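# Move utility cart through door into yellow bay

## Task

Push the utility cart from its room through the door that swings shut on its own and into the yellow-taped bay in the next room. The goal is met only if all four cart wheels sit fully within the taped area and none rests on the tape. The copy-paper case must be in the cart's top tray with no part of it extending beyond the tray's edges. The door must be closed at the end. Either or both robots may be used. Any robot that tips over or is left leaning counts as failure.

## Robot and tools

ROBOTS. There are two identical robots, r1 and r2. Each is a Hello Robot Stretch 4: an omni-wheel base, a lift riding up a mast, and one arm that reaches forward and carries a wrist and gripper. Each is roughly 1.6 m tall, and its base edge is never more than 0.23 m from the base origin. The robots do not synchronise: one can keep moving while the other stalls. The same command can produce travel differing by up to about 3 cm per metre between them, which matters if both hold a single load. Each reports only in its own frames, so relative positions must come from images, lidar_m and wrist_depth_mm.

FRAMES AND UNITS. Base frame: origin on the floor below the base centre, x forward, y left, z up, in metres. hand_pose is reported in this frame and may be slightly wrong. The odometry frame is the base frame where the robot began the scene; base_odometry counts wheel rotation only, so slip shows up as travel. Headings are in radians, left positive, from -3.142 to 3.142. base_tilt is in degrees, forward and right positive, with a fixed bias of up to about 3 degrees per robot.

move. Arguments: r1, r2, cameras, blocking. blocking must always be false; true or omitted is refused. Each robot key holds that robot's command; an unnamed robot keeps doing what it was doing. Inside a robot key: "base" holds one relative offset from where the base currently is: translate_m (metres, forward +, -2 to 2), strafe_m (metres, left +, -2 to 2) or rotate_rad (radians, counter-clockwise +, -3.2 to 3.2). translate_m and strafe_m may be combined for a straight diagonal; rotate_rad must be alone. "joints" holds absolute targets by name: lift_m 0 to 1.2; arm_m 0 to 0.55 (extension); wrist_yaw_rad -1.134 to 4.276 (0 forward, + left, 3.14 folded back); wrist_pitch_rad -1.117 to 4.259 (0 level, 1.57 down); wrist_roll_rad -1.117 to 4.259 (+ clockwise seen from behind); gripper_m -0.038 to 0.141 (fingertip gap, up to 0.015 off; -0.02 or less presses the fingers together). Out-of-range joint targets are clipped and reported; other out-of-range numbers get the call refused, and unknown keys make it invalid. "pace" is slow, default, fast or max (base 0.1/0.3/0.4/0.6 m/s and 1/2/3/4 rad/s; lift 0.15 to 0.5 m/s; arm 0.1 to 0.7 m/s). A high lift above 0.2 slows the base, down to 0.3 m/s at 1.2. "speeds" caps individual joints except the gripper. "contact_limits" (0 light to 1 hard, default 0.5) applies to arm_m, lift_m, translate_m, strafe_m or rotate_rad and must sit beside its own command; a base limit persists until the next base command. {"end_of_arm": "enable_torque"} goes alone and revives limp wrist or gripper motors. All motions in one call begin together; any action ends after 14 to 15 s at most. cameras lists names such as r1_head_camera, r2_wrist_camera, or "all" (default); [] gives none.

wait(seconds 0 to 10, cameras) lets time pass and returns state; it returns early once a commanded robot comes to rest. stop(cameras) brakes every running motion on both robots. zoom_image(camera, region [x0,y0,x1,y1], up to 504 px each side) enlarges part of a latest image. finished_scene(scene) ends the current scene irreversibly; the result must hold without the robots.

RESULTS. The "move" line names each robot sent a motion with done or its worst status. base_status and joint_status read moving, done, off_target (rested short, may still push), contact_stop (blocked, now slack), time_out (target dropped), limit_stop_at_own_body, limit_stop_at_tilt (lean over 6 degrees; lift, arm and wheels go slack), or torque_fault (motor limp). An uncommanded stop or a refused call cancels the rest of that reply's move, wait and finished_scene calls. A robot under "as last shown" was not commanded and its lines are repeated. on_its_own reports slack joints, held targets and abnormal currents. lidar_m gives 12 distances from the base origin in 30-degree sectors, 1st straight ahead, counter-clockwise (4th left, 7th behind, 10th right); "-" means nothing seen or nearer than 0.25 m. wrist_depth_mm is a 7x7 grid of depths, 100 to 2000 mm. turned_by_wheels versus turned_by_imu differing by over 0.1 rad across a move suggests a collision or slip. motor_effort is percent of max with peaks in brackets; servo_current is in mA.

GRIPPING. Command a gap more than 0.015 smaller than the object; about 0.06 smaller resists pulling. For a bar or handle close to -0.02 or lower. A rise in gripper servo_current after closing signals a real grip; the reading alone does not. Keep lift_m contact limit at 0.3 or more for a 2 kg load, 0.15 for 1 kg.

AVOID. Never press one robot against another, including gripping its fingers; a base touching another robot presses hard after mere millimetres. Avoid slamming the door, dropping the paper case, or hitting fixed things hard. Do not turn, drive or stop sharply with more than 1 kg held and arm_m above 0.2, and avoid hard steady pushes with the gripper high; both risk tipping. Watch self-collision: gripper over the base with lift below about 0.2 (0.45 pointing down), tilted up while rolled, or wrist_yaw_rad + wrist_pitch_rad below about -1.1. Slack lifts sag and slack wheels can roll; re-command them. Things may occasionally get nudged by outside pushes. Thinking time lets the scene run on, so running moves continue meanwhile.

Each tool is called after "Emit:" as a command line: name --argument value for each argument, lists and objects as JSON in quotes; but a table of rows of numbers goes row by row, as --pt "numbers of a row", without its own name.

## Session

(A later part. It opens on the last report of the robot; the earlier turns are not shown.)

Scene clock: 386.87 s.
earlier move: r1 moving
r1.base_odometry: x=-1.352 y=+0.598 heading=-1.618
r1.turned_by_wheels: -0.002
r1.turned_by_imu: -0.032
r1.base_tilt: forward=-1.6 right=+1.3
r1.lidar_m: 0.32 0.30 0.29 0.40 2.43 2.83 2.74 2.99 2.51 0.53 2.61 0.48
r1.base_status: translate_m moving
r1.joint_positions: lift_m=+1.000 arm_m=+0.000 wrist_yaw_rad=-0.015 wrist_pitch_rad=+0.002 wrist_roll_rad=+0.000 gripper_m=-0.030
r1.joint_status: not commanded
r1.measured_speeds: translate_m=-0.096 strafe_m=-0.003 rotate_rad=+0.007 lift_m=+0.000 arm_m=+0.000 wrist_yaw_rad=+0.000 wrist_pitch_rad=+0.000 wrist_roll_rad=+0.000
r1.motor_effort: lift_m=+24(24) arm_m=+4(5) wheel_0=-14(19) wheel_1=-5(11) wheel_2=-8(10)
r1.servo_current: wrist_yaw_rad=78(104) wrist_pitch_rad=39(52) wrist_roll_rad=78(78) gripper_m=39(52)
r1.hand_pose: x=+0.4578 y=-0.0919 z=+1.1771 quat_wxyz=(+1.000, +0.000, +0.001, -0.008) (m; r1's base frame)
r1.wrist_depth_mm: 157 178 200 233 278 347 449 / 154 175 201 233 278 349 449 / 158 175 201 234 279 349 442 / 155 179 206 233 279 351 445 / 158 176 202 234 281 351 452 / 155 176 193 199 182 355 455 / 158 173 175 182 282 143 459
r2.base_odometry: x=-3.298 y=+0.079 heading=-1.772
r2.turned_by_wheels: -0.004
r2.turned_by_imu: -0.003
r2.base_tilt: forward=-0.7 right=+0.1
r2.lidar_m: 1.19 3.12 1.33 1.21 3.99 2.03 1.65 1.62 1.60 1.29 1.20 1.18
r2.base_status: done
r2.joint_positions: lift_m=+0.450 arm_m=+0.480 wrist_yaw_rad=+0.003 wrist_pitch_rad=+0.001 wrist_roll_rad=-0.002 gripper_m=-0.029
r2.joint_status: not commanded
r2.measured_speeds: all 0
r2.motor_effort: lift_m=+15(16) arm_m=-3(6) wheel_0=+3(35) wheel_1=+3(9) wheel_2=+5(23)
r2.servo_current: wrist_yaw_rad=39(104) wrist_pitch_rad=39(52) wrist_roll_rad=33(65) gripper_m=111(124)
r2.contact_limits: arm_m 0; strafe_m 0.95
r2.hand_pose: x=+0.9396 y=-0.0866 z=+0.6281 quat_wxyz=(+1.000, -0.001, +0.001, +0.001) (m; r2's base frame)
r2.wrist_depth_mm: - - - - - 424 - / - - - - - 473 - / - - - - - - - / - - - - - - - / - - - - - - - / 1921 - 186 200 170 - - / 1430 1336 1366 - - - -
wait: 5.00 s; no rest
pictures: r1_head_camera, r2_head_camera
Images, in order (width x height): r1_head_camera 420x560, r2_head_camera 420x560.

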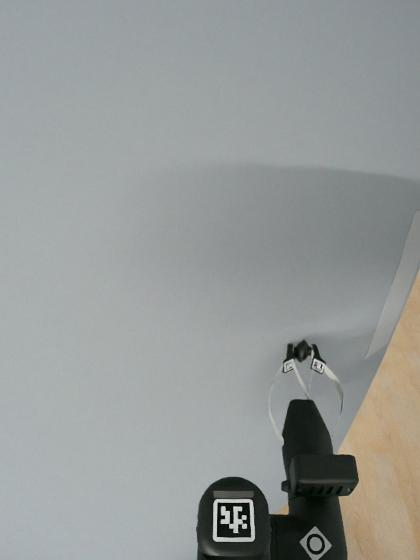

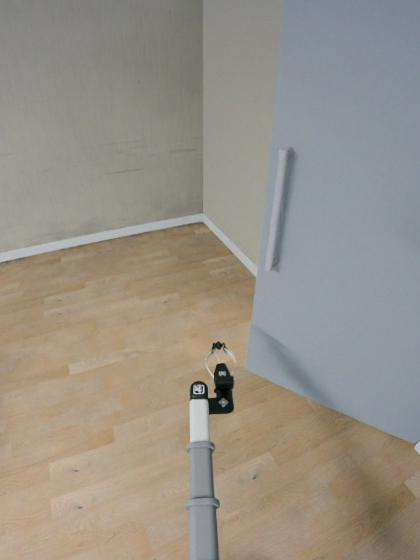

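Emit:
move --blocking false --cameras '[]' --r1 '{"base":{"translate_m":0.01},"pace":"slow","contact_limits":{"translate_m":0.8}}' --r2 '{"joints":{"arm_m":0.0}}'

Emit:
wait --seconds 3 --cameras '[]'

Emit:
wait --seconds 2 --cameras '["r1_head_camera","r1_head_left_camera","r2_head_right_camera"]'

Scene clock: 419.67 s.
earlier move: r1 done
move: r1 moving; r2 moving
r1.base_odometry: x=-1.320 y=+0.822 heading=-2.100
r1.turned_by_wheels: -0.482
r1.turned_by_imu: -0.726
r1.base_tilt: forward=-1.6 right=+1.3
r1.lidar_m: 0.30 0.26 0.26 0.36 0.60 2.33 2.82 2.59 2.62 2.63 1.79 0.52
r1.base_status: translate_m moving
r1.joint_positions: lift_m=+0.999 arm_m=+0.000 wrist_yaw_rad=-0.004 wrist_pitch_rad=+0.002 wrist_roll_rad=+0.000 gripper_m=-0.030
r1.joint_status: not commanded
r1.measured_speeds: translate_m=+0.014 strafe_m=+0.000 rotate_rad=+0.000 lift_m=+0.000 arm_m=+0.000 wrist_yaw_rad=-0.010 wrist_pitch_rad=+0.000 wrist_roll_rad=+0.000
r1.on_its_own: lift_m is slack since a limit_stop_at_tilt; arm_m is slack since a limit_stop_at_tilt
r1.motor_effort: lift_m=+19(19) arm_m=+0(0) wheel_0=+2(6) wheel_1=+5(5) wheel_2=-8(8)
r1.servo_current: wrist_yaw_rad=46(72) wrist_pitch_rad=39(46) wrist_roll_rad=59(59) gripper_m=46(52)
r1.contact_limits: translate_m 0.8
r1.hand_pose: x=+0.4589 y=-0.0887 z=+1.1766 quat_wxyz=(+1.000, +0.000, +0.001, -0.002) (m; r1's base frame)
r1.wrist_depth_mm: 157 181 207 247 306 338 312 / 155 178 207 247 306 342 309 / 158 178 207 247 304 343 310 / 156 181 207 246 306 345 312 / 158 178 207 247 301 345 314 / 154 178 193 198 293 343 314 / 158 170 198 184 286 329 312
r2.base_odometry: x=-3.298 y=+0.079 heading=-1.772
r2.turned_by_wheels: +0.000
r2.turned_by_imu: +0.001
r2.base_tilt: forward=-0.6 right=+0.1
r2.lidar_m: 2.22 3.12 1.31 1.22 4.03 2.02 1.63 1.61 1.62 1.29 1.28 1.44
r2.base_status: not commanded
r2.joint_positions: lift_m=+0.450 arm_m=+0.429 wrist_yaw_rad=+0.003 wrist_pitch_rad=+0.001 wrist_roll_rad=-0.002 gripper_m=-0.029
r2.joint_status: arm_m moving
r2.measured_speeds: translate_m=+0.000 strafe_m=+0.000 rotate_rad=+0.000 lift_m=+0.000 arm_m=-0.195 wrist_yaw_rad=+0.000 wrist_pitch_rad=+0.000 wrist_roll_rad=+0.000
r2.motor_effort: lift_m=+15(16) arm_m=-8(10) wheel_0=+4(4) wheel_1=+2(3) wheel_2=+5(5)
r2.servo_current: wrist_yaw_rad=52(52) wrist_pitch_rad=46(46) wrist_roll_rad=39(52) gripper_m=111(117)
r2.contact_limits: strafe_m 0.95
r2.hand_pose: x=+0.8889 y=-0.0866 z=+0.6281 quat_wxyz=(+1.000, -0.001, +0.001, +0.001) (m; r2's base frame)
r2.wrist_depth_mm: - - - - - - - / - - - - - - - / - - - - - - - / - - - - - - - / - - - - - - - / 1921 - 186 200 171 - - / 1430 1336 1366 - - - 960
pictures: none
No camera images: "cameras" was empty.

Scene clock: 420.10 s.
earlier move: r1 done; r2 moving
r1.base_odometry: x=-1.320 y=+0.822 heading=-2.100
r1.turned_by_wheels: +0.000
r1.turned_by_imu: +0.000
r1.base_tilt: forward=-1.6 right=+1.3
r1.lidar_m: 0.33 0.27 0.28 0.38 0.58 2.31 2.82 2.58 2.61 2.60 1.78 0.50
r1.base_status: done
r1.joint_positions: lift_m=+0.999 arm_m=+0.000 wrist_yaw_rad=-0.005 wrist_pitch_rad=+0.002 wrist_roll_rad=+0.000 gripper_m=-0.030
r1.joint_status: not commanded
r1.measured_speeds: all 0
r1.on_its_own: lift_m is slack since a limit_stop_at_tilt; arm_m is slack since a limit_stop_at_tilt
r1.motor_effort: lift_m=+19(19) arm_m=+0(0) wheel_0=+2(6) wheel_1=+4(5) wheel_2=-8(9)
r1.servo_current: wrist_yaw_rad=46(72) wrist_pitch_rad=39(46) wrist_roll_rad=39(59) gripper_m=39(52)
r1.contact_limits: translate_m 0.8
r1.hand_pose: x=+0.4588 y=-0.0889 z=+1.1766 quat_wxyz=(+1.000, +0.000, +0.001, -0.003) (m; r1's base frame)
r1.wrist_depth_mm: 158 181 206 247 307 336 310 / 154 178 208 247 304 340 307 / 157 177 208 247 304 342 307 / 155 181 207 247 303 343 309 / 158 177 207 248 303 343 312 / 154 177 193 198 293 345 310 / 157 170 197 184 286 330 315
r2.base_odometry: x=-3.298 y=+0.079 heading=-1.772
r2.turned_by_wheels: +0.000
r2.turned_by_imu: +0.000
r2.base_tilt: forward=-0.7 right=+0.0
r2.lidar_m: 2.26 3.12 1.30 1.22 3.99 2.03 1.61 1.60 1.58 1.31 1.26 1.46
r2.base_status: not commanded
r2.joint_positions: lift_m=+0.450 arm_m=+0.304 wrist_yaw_rad=+0.003 wrist_pitch_rad=+0.001 wrist_roll_rad=-0.002 gripper_m=-0.029
r2.joint_status: arm_m moving
r2.measured_speeds: translate_m=+0.000 strafe_m=+0.000 rotate_rad=+0.000 lift_m=+0.000 arm_m=-0.368 wrist_yaw_rad=+0.000 wrist_pitch_rad=+0.000 wrist_roll_rad=+0.000
r2.motor_effort: lift_m=+15(16) arm_m=-7(12) wheel_0=+3(4) wheel_1=+3(3) wheel_2=+5(5)
r2.servo_current: wrist_yaw_rad=46(59) wrist_pitch_rad=39(46) wrist_roll_rad=46(52) gripper_m=111(117)
r2.contact_limits: strafe_m 0.95
r2.hand_pose: x=+0.7640 y=-0.0866 z=+0.6281 quat_wxyz=(+1.000, -0.001, +0.001, +0.001) (m; r2's base frame)
r2.wrist_depth_mm: - - - - - - - / - - - - - - - / - - - - - - - / - - - - - - - / - - - - - - - / 1983 - 186 200 171 - - / 1430 1336 1336 - - - 1078
wait: 0.43 of 3 s (r1 has come to rest)
pictures: none
No camera images: "cameras" was empty.

Scene clock: 421.67 s.
earlier move: r2 done
r1.base_odometry: x=-1.320 y=+0.822 heading=-2.100
r1.turned_by_wheels: +0.000
r1.turned_by_imu: +0.000
r1.base_tilt: forward=-1.6 right=+1.3
r1.lidar_m: 0.32 0.28 0.28 0.36 0.58 2.33 2.82 2.58 2.62 2.59 1.78 0.48
r1.base_status: done
r1.joint_positions: lift_m=+0.999 arm_m=+0.000 wrist_yaw_rad=-0.005 wrist_pitch_rad=+0.002 wrist_roll_rad=+0.000 gripper_m=-0.030
r1.joint_status: not commanded
r1.measured_speeds: all 0
r1.on_its_own: lift_m is slack since a limit_stop_at_tilt; arm_m is slack since a limit_stop_at_tilt
r1.motor_effort: lift_m=+19(19) arm_m=+0(0) wheel_0=+2(6) wheel_1=+4(5) wheel_2=-8(9)
r1.servo_current: wrist_yaw_rad=52(72) wrist_pitch_rad=39(52) wrist_roll_rad=46(65) gripper_m=46(52)
r1.contact_limits: translate_m 0.8
r1.hand_pose: x=+0.4588 y=-0.0889 z=+1.1766 quat_wxyz=(+1.000, +0.000, +0.001, -0.003) (m; r1's base frame)
r1.wrist_depth_mm: 157 181 207 247 307 338 310 / 155 178 206 247 304 338 310 / 158 178 207 247 304 342 309 / 155 181 207 247 304 342 312 / 158 177 207 247 303 343 314 / 154 177 193 198 294 345 312 / 157 170 198 184 287 327 312
r2.base_odometry: x=-3.298 y=+0.079 heading=-1.772
r2.turned_by_wheels: +0.000
r2.turned_by_imu: +0.000
r2.base_tilt: forward=-0.7 right=+0.1
r2.lidar_m: 2.23 3.11 1.31 1.23 4.00 2.02 1.63 1.60 1.61 1.29 1.26 1.42
r2.base_status: not commanded
r2.joint_positions: lift_m=+0.450 arm_m=+0.000 wrist_yaw_rad=+0.003 wrist_pitch_rad=+0.001 wrist_roll_rad=-0.002 gripper_m=-0.029
r2.joint_status: all done
r2.measured_speeds: all 0
r2.motor_effort: lift_m=+15(16) arm_m=-7(12) wheel_0=+3(4) wheel_1=+3(3) wheel_2=+5(6)
r2.servo_current: wrist_yaw_rad=46(59) wrist_pitch_rad=39(46) wrist_roll_rad=52(59) gripper_m=111(117)
r2.contact_limits: strafe_m 0.95
r2.hand_pose: x=+0.4597 y=-0.0866 z=+0.6281 quat_wxyz=(+1.000, -0.001, +0.001, +0.001) (m; r2's base frame)
r2.wrist_depth_mm: - - - - - - - / - - - - - - - / - - - - - 1308 - / - - - - - 1366 - / - - - - - 1366 - / - - 186 200 170 - - / 1430 1336 1366 - - - -
wait: 1.57 of 2 s (r2 has come to rest)
pictures: r1_head_camera, r1_head_left_camera, r2_head_right_camera
Images, in order (width x height): r1_head_camera 420x560, r1_head_left_camera 420x672, r2_head_right_camera 420x672.

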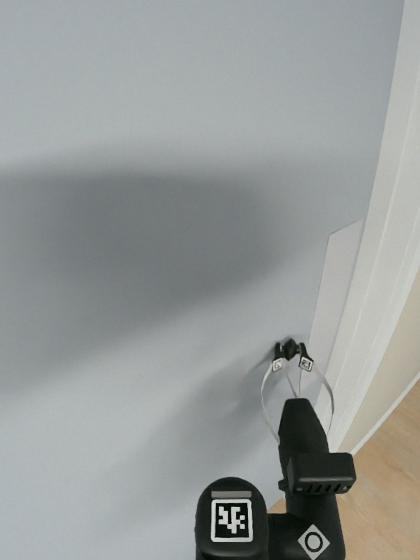

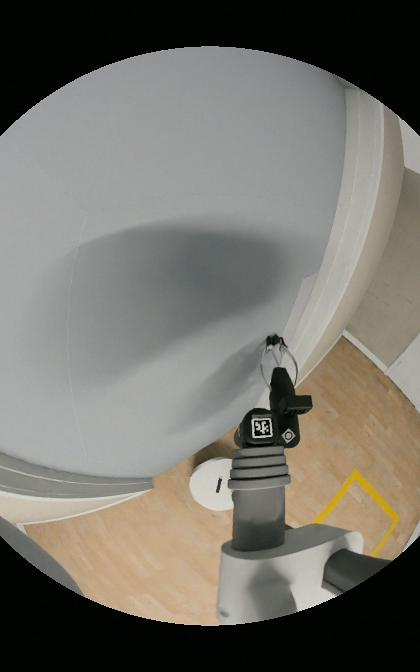

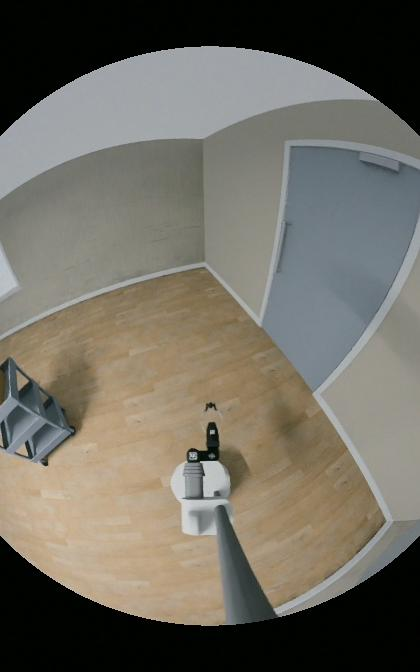

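Emit:
move --blocking false --cameras '[]' --r1 '{"base":{"translate_m":-0.25,"strafe_m":-0.24},"pace":"slow"}' --r2 '{"base":{"rotate_rad":-0.5}}'

Emit:
wait --seconds 5 --cameras '[]'

Emit:
wait --seconds 3 --cameras '[]'

Emit:
move --blocking false --cameras '[]' --r1 '{"base":{"rotate_rad":0.76},"joints":{"lift_m":1.0,"arm_m":0},"pace":"slow"}'

Emit:
wait --seconds 3 --cameras '["r1_head_camera","r1_head_left_camera","r2_head_camera"]'

Scene clock: 432.80 s.
move: r1 moving; r2 moving
r1.base_odometry: x=-1.323 y=+0.834 heading=-2.099
r1.turned_by_wheels: +0.000
r1.turned_by_imu: +0.000
r1.base_tilt: forward=-1.6 right=+1.3
r1.lidar_m: 0.33 0.29 0.30 0.40 0.60 2.33 2.82 2.57 2.62 2.62 1.86 0.54
r1.base_status: translate_m moving; strafe_m moving
r1.joint_positions: lift_m=+0.999 arm_m=+0.000 wrist_yaw_rad=-0.003 wrist_pitch_rad=+0.002 wrist_roll_rad=+0.000 gripper_m=-0.030
r1.joint_status: not commanded
r1.measured_speeds: translate_m=-0.037 strafe_m=-0.036 rotate_rad=+0.003 lift_m=+0.000 arm_m=+0.000 wrist_yaw_rad=+0.002 wrist_pitch_rad=+0.000 wrist_roll_rad=+0.000
r1.on_its_own: lift_m is slack since a limit_stop_at_tilt; arm_m is slack since a limit_stop_at_tilt
r1.motor_effort: lift_m=+19(19) arm_m=+0(0) wheel_0=+2(5) wheel_1=-6(7) wheel_2=+6(8)
r1.servo_current: wrist_yaw_rad=39(72) wrist_pitch_rad=39(46) wrist_roll_rad=52(59) gripper_m=46(46)
r1.hand_pose: x=+0.4590 y=-0.0882 z=+1.1766 quat_wxyz=(+1.000, +0.000, +0.001, -0.001) (m; r1's base frame)
r1.wrist_depth_mm: 163 182 213 252 309 342 312 / 160 183 213 251 307 343 309 / 163 182 211 252 307 343 310 / 160 186 213 252 307 343 310 / 160 183 212 251 306 343 314 / 163 183 198 198 304 345 314 / 163 172 202 182 163 330 315
r2.base_odometry: x=-3.298 y=+0.079 heading=-2.025
r2.turned_by_wheels: -0.253
r2.turned_by_imu: -0.245
r2.base_tilt: forward=-0.7 right=+0.1
r2.lidar_m: 1.69 3.12 3.18 1.23 1.46 2.58 1.76 1.60 1.64 1.36 1.28 1.32
r2.base_status: rotate_rad moving
r2.joint_positions: lift_m=+0.450 arm_m=+0.000 wrist_yaw_rad=+0.003 wrist_pitch_rad=+0.001 wrist_roll_rad=-0.002 gripper_m=-0.029
r2.joint_status: not commanded
r2.measured_speeds: translate_m=+0.000 strafe_m=+0.002 rotate_rad=-0.975 lift_m=+0.000 arm_m=+0.000 wrist_yaw_rad=+0.000 wrist_pitch_rad=+0.000 wrist_roll_rad=+0.000
r2.motor_effort: lift_m=+15(16) arm_m=-7(7) wheel_0=+11(11) wheel_1=+9(10) wheel_2=+11(12)
r2.servo_current: wrist_yaw_rad=39(59) wrist_pitch_rad=46(46) wrist_roll_rad=39(65) gripper_m=111(117)
r2.hand_pose: x=+0.4597 y=-0.0866 z=+0.6281 quat_wxyz=(+1.000, -0.001, +0.001, +0.001) (m; r2's base frame)
r2.wrist_depth_mm: - - - - - - - / - - - - - - - / - - - - - - - / - - - - - - - / - - - - 1499 - - / - - 186 199 171 - - / 1464 1336 1336 - - - -
pictures: none
No camera images: "cameras" was empty.

Scene clock: 433.60 s.
earlier move: r1 moving; r2 done
r1.base_odometry: x=-1.339 y=+0.901 heading=-2.099
r1.turned_by_wheels: +0.000
r1.turned_by_imu: -0.001
r1.base_tilt: forward=-1.6 right=+1.3
r1.lidar_m: 0.38 0.34 0.37 0.44 0.83 2.33 2.74 2.51 2.52 2.63 2.40 0.60
r1.base_status: translate_m moving; strafe_m moving
r1.joint_positions: lift_m=+0.999 arm_m=+0.000 wrist_yaw_rad=-0.003 wrist_pitch_rad=+0.002 wrist_roll_rad=+0.000 gripper_m=-0.030
r1.joint_status: not commanded
r1.measured_speeds: translate_m=-0.073 strafe_m=-0.069 rotate_rad=+0.003 lift_m=+0.000 arm_m=+0.000 wrist_yaw_rad=+0.000 wrist_pitch_rad=+0.000 wrist_roll_rad=+0.000
r1.on_its_own: lift_m is slack since a limit_stop_at_tilt; arm_m is slack since a limit_stop_at_tilt
r1.motor_effort: lift_m=+19(19) arm_m=+0(0) wheel_0=+2(6) wheel_1=-5(10) wheel_2=+4(8)
r1.servo_current: wrist_yaw_rad=59(72) wrist_pitch_rad=39(46) wrist_roll_rad=46(65) gripper_m=39(52)
r1.hand_pose: x=+0.4590 y=-0.0882 z=+1.1766 quat_wxyz=(+1.000, +0.000, +0.001, -0.001) (m; r1's base frame)
r1.wrist_depth_mm: 213 244 283 338 387 359 - / 218 245 283 334 384 362 - / 219 246 285 338 389 364 - / 220 245 283 336 387 366 - / 215 245 285 336 389 368 - / 217 245 189 197 387 368 - / 218 230 271 320 177 - -
r2.base_odometry: x=-3.298 y=+0.079 heading=-2.272
r2.turned_by_wheels: -0.246
r2.turned_by_imu: -0.240
r2.base_tilt: forward=-0.6 right=+0.1
r2.lidar_m: 1.44 2.36 3.13 1.24 1.19 3.87 1.98 1.63 1.62 1.58 1.31 1.28
r2.base_status: done
r2.joint_positions: lift_m=+0.450 arm_m=+0.000 wrist_yaw_rad=+0.003 wrist_pitch_rad=+0.001 wrist_roll_rad=-0.002 gripper_m=-0.029
r2.joint_status: not commanded
r2.measured_speeds: all 0
r2.motor_effort: lift_m=+16(16) arm_m=-7(7) wheel_0=+2(11) wheel_1=+3(10) wheel_2=+4(12)
r2.servo_current: wrist_yaw_rad=46(59) wrist_pitch_rad=39(46) wrist_roll_rad=52(65) gripper_m=111(117)
r2.hand_pose: x=+0.4597 y=-0.0867 z=+0.6281 quat_wxyz=(+1.000, -0.001, +0.001, +0.001) (m; r2's base frame)
r2.wrist_depth_mm: - - - - - - - / - - - - - - - / - - - - - - - / - - - - - - - / - - - - - - - / - - 185 199 170 - - / 1430 1336 1397 - - - -
wait: 0.80 of 5 s (r2 has come to rest)
pictures: none
No camera images: "cameras" was empty.

Scene clock: 436.60 s.
earlier move: r1 moving
r1.base_odometry: x=-1.401 y=+1.158 heading=-2.099
r1.turned_by_wheels: +0.000
r1.turned_by_imu: -0.001
r1.base_tilt: forward=-1.6 right=+1.2
r1.lidar_m: 0.69 0.62 0.62 0.72 1.49 2.36 2.47 2.24 2.25 2.56 2.36 0.93
r1.base_status: translate_m moving; strafe_m moving
r1.joint_positions: lift_m=+0.999 arm_m=+0.000 wrist_yaw_rad=-0.003 wrist_pitch_rad=+0.002 wrist_roll_rad=+0.000 gripper_m=-0.030
r1.joint_status: not commanded
r1.measured_speeds: translate_m=-0.011 strafe_m=-0.010 rotate_rad=-0.001 lift_m=+0.000 arm_m=+0.000 wrist_yaw_rad=+0.000 wrist_pitch_rad=+0.000 wrist_roll_rad=+0.000
r1.on_its_own: lift_m is slack since a limit_stop_at_tilt; arm_m is slack since a limit_stop_at_tilt
r1.motor_effort: lift_m=+19(19) arm_m=+0(0) wheel_0=+4(6) wheel_1=-2(10) wheel_2=+2(8)
r1.servo_current: wrist_yaw_rad=39(72) wrist_pitch_rad=46(59) wrist_roll_rad=59(65) gripper_m=46(52)
r1.hand_pose: x=+0.4590 y=-0.0882 z=+1.1766 quat_wxyz=(+1.000, +0.000, +0.001, -0.001) (m; r1's base frame)
r1.wrist_depth_mm: 439 492 569 549 - - - / 436 492 569 549 - - - / 442 496 564 554 - - - / 436 496 580 549 - - - / 439 492 564 544 - - - / 436 496 539 197 171 - - / 436 466 183 165 148 - -
r2.base_odometry: x=-3.298 y=+0.079 heading=-2.272
r2.turned_by_wheels: +0.000
r2.turned_by_imu: +0.000
r2.base_tilt: forward=-0.7 right=+0.1
r2.lidar_m: 1.44 2.32 3.14 1.25 1.20 3.91 1.99 1.63 1.61 1.55 1.29 1.29
r2.base_status: done
r2.joint_positions: lift_m=+0.450 arm_m=+0.000 wrist_yaw_rad=+0.003 wrist_pitch_rad=+0.001 wrist_roll_rad=-0.002 gripper_m=-0.029
r2.joint_status: not commanded
r2.measured_speeds: all 0
r2.motor_effort: lift_m=+15(16) arm_m=-7(8) wheel_0=+1(11) wheel_1=+3(10) wheel_2=+4(12)
r2.servo_current: wrist_yaw_rad=52(65) wrist_pitch_rad=39(46) wrist_roll_rad=46(65) gripper_m=111(117)
r2.hand_pose: x=+0.4597 y=-0.0867 z=+0.6281 quat_wxyz=(+1.000, -0.001, +0.001, +0.001) (m; r2's base frame)
r2.wrist_depth_mm: - - - - - - - / - - - - - - - / - - - - - - - / - - - - - - - / - - - - - - - / - - 185 199 171 - - / 1430 1366 1366 - - - -
wait: 3.00 s; no rest
pictures: none
No camera images: "cameras" was empty.

Scene clock: 437.10 s.
earlier move: r1 done
move: r1 moving
r1.base_odometry: x=-1.401 y=+1.159 heading=-1.974
r1.turned_by_wheels: +0.126
r1.turned_by_imu: +0.126
r1.base_tilt: forward=-1.6 right=+1.3
r1.lidar_m: 0.66 0.62 0.66 0.80 2.16 2.44 2.35 2.25 2.31 2.46 2.26 0.77
r1.base_status: rotate_rad moving
r1.joint_positions: lift_m=+1.000 arm_m=+0.000 wrist_yaw_rad=-0.003 wrist_pitch_rad=+0.002 wrist_roll_rad=+0.000 gripper_m=-0.030
r1.joint_status: all done
r1.measured_speeds: translate_m=+0.000 strafe_m=-0.001 rotate_rad=+0.485 lift_m=+0.000 arm_m=+0.000 wrist_yaw_rad=+0.000 wrist_pitch_rad=+0.000 wrist_roll_rad=+0.000
r1.motor_effort: lift_m=+24(24) arm_m=+4(4) wheel_0=-6(7) wheel_1=-6(6) wheel_2=-4(5)
r1.servo_current: wrist_yaw_rad=59(59) wrist_pitch_rad=46(52) wrist_roll_rad=52(59) gripper_m=46(46)
r1.hand_pose: x=+0.4590 y=-0.0882 z=+1.1772 quat_wxyz=(+1.000, +0.000, +0.001, -0.001) (m; r1's base frame)
r1.wrist_depth_mm: 415 459 517 569 - - - / 418 462 521 564 - - - / 418 459 521 569 - - - / 418 462 521 574 - - - / 418 459 521 569 - - - / 415 459 211 199 171 - - / 418 436 183 535 148 - -
r2: as last shown
r2.base_tilt: forward=-0.7 right=+0.0
r2.lidar_m: 1.44 2.35 3.14 1.26 1.23 3.89 2.01 1.64 1.62 1.59 1.30 1.28
r2.motor_effort: lift_m=+15(16) arm_m=-7(8) wheel_0=+1(2) wheel_1=+3(3) wheel_2=+4(4)
r2.servo_current: wrist_yaw_rad=52(52) wrist_pitch_rad=39(46) wrist_roll_rad=46(59) gripper_m=111(117)
r2.wrist_depth_mm: - - - - - - - / - - - - - - - / - - - - - - - / - - - - - - - / - - - - - - - / - - 185 198 170 - - / 1430 1366 1336 - - - -
pictures: none
No camera images: "cameras" was empty.

Scene clock: 438.63 s.
earlier move: r1 done
r1.base_odometry: x=-1.401 y=+1.158 heading=-1.340
r1.turned_by_wheels: +0.634
r1.turned_by_imu: +0.637
r1.base_tilt: forward=-1.6 right=+1.3
r1.lidar_m: 0.61 0.66 0.90 2.33 2.51 2.27 2.21 2.40 2.42 1.61 0.75 0.64
r1.base_status: done
r1.joint_positions: lift_m=+1.000 arm_m=+0.000 wrist_yaw_rad=-0.002 wrist_pitch_rad=+0.002 wrist_roll_rad=+0.000 gripper_m=-0.030
r1.joint_status: all done
r1.measured_speeds: all 0
r1.motor_effort: lift_m=+24(24) arm_m=+4(4) wheel_0=-3(9) wheel_1=-3(8) wheel_2=-2(6)
r1.servo_current: wrist_yaw_rad=52(65) wrist_pitch_rad=39(52) wrist_roll_rad=39(59) gripper_m=46(52)
r1.hand_pose: x=+0.4590 y=-0.0881 z=+1.1772 quat_wxyz=(+1.000, +0.000, +0.001, -0.001) (m; r1's base frame)
r1.wrist_depth_mm: 436 427 418 404 397 387 377 / 439 427 413 407 394 392 382 / 439 427 415 407 399 392 382 / 439 430 421 407 399 389 384 / 439 430 421 410 402 392 384 / 445 433 211 198 399 394 382 / 445 433 183 407 177 394 384
r2.base_odometry: x=-3.298 y=+0.079 heading=-2.272
r2.turned_by_wheels: +0.000
r2.turned_by_imu: +0.000
r2.base_tilt: forward=-0.7 right=+0.1
r2.lidar_m: 1.45 2.31 3.12 1.25 1.22 3.86 2.00 1.63 1.61 1.55 1.29 1.27
r2.base_status: not commanded
r2.joint_positions: lift_m=+0.450 arm_m=+0.000 wrist_yaw_rad=+0.003 wrist_pitch_rad=+0.001 wrist_roll_rad=-0.002 gripper_m=-0.029
r2.joint_status: not commanded
r2.measured_speeds: all 0
r2.motor_effort: lift_m=+15(16) arm_m=-7(8) wheel_0=+1(2) wheel_1=+3(3) wheel_2=+4(4)
r2.servo_current: wrist_yaw_rad=46(65) wrist_pitch_rad=39(46) wrist_roll_rad=52(59) gripper_m=111(117)
r2.hand_pose: x=+0.4597 y=-0.0867 z=+0.6281 quat_wxyz=(+1.000, -0.001, +0.001, +0.001) (m; r2's base frame)
r2.wrist_depth_mm: - - - - - - - / - - - - - - - / - - - - - - - / - - - - - - - / - - - - - - - / - - 185 198 171 - - / 1430 1366 1336 - - - -
wait: 1.53 of 3 s (r1 has come to rest)
pictures: r1_head_camera, r1_head_left_camera, r2_head_camera
Images, in order (width x height): r1_head_camera 420x560, r1_head_left_camera 420x672, r2_head_camera 420x560.

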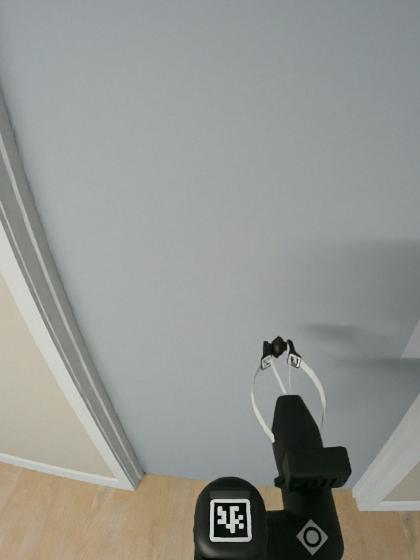

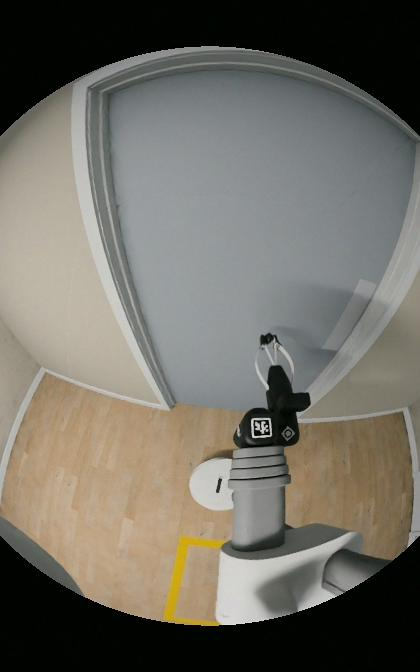

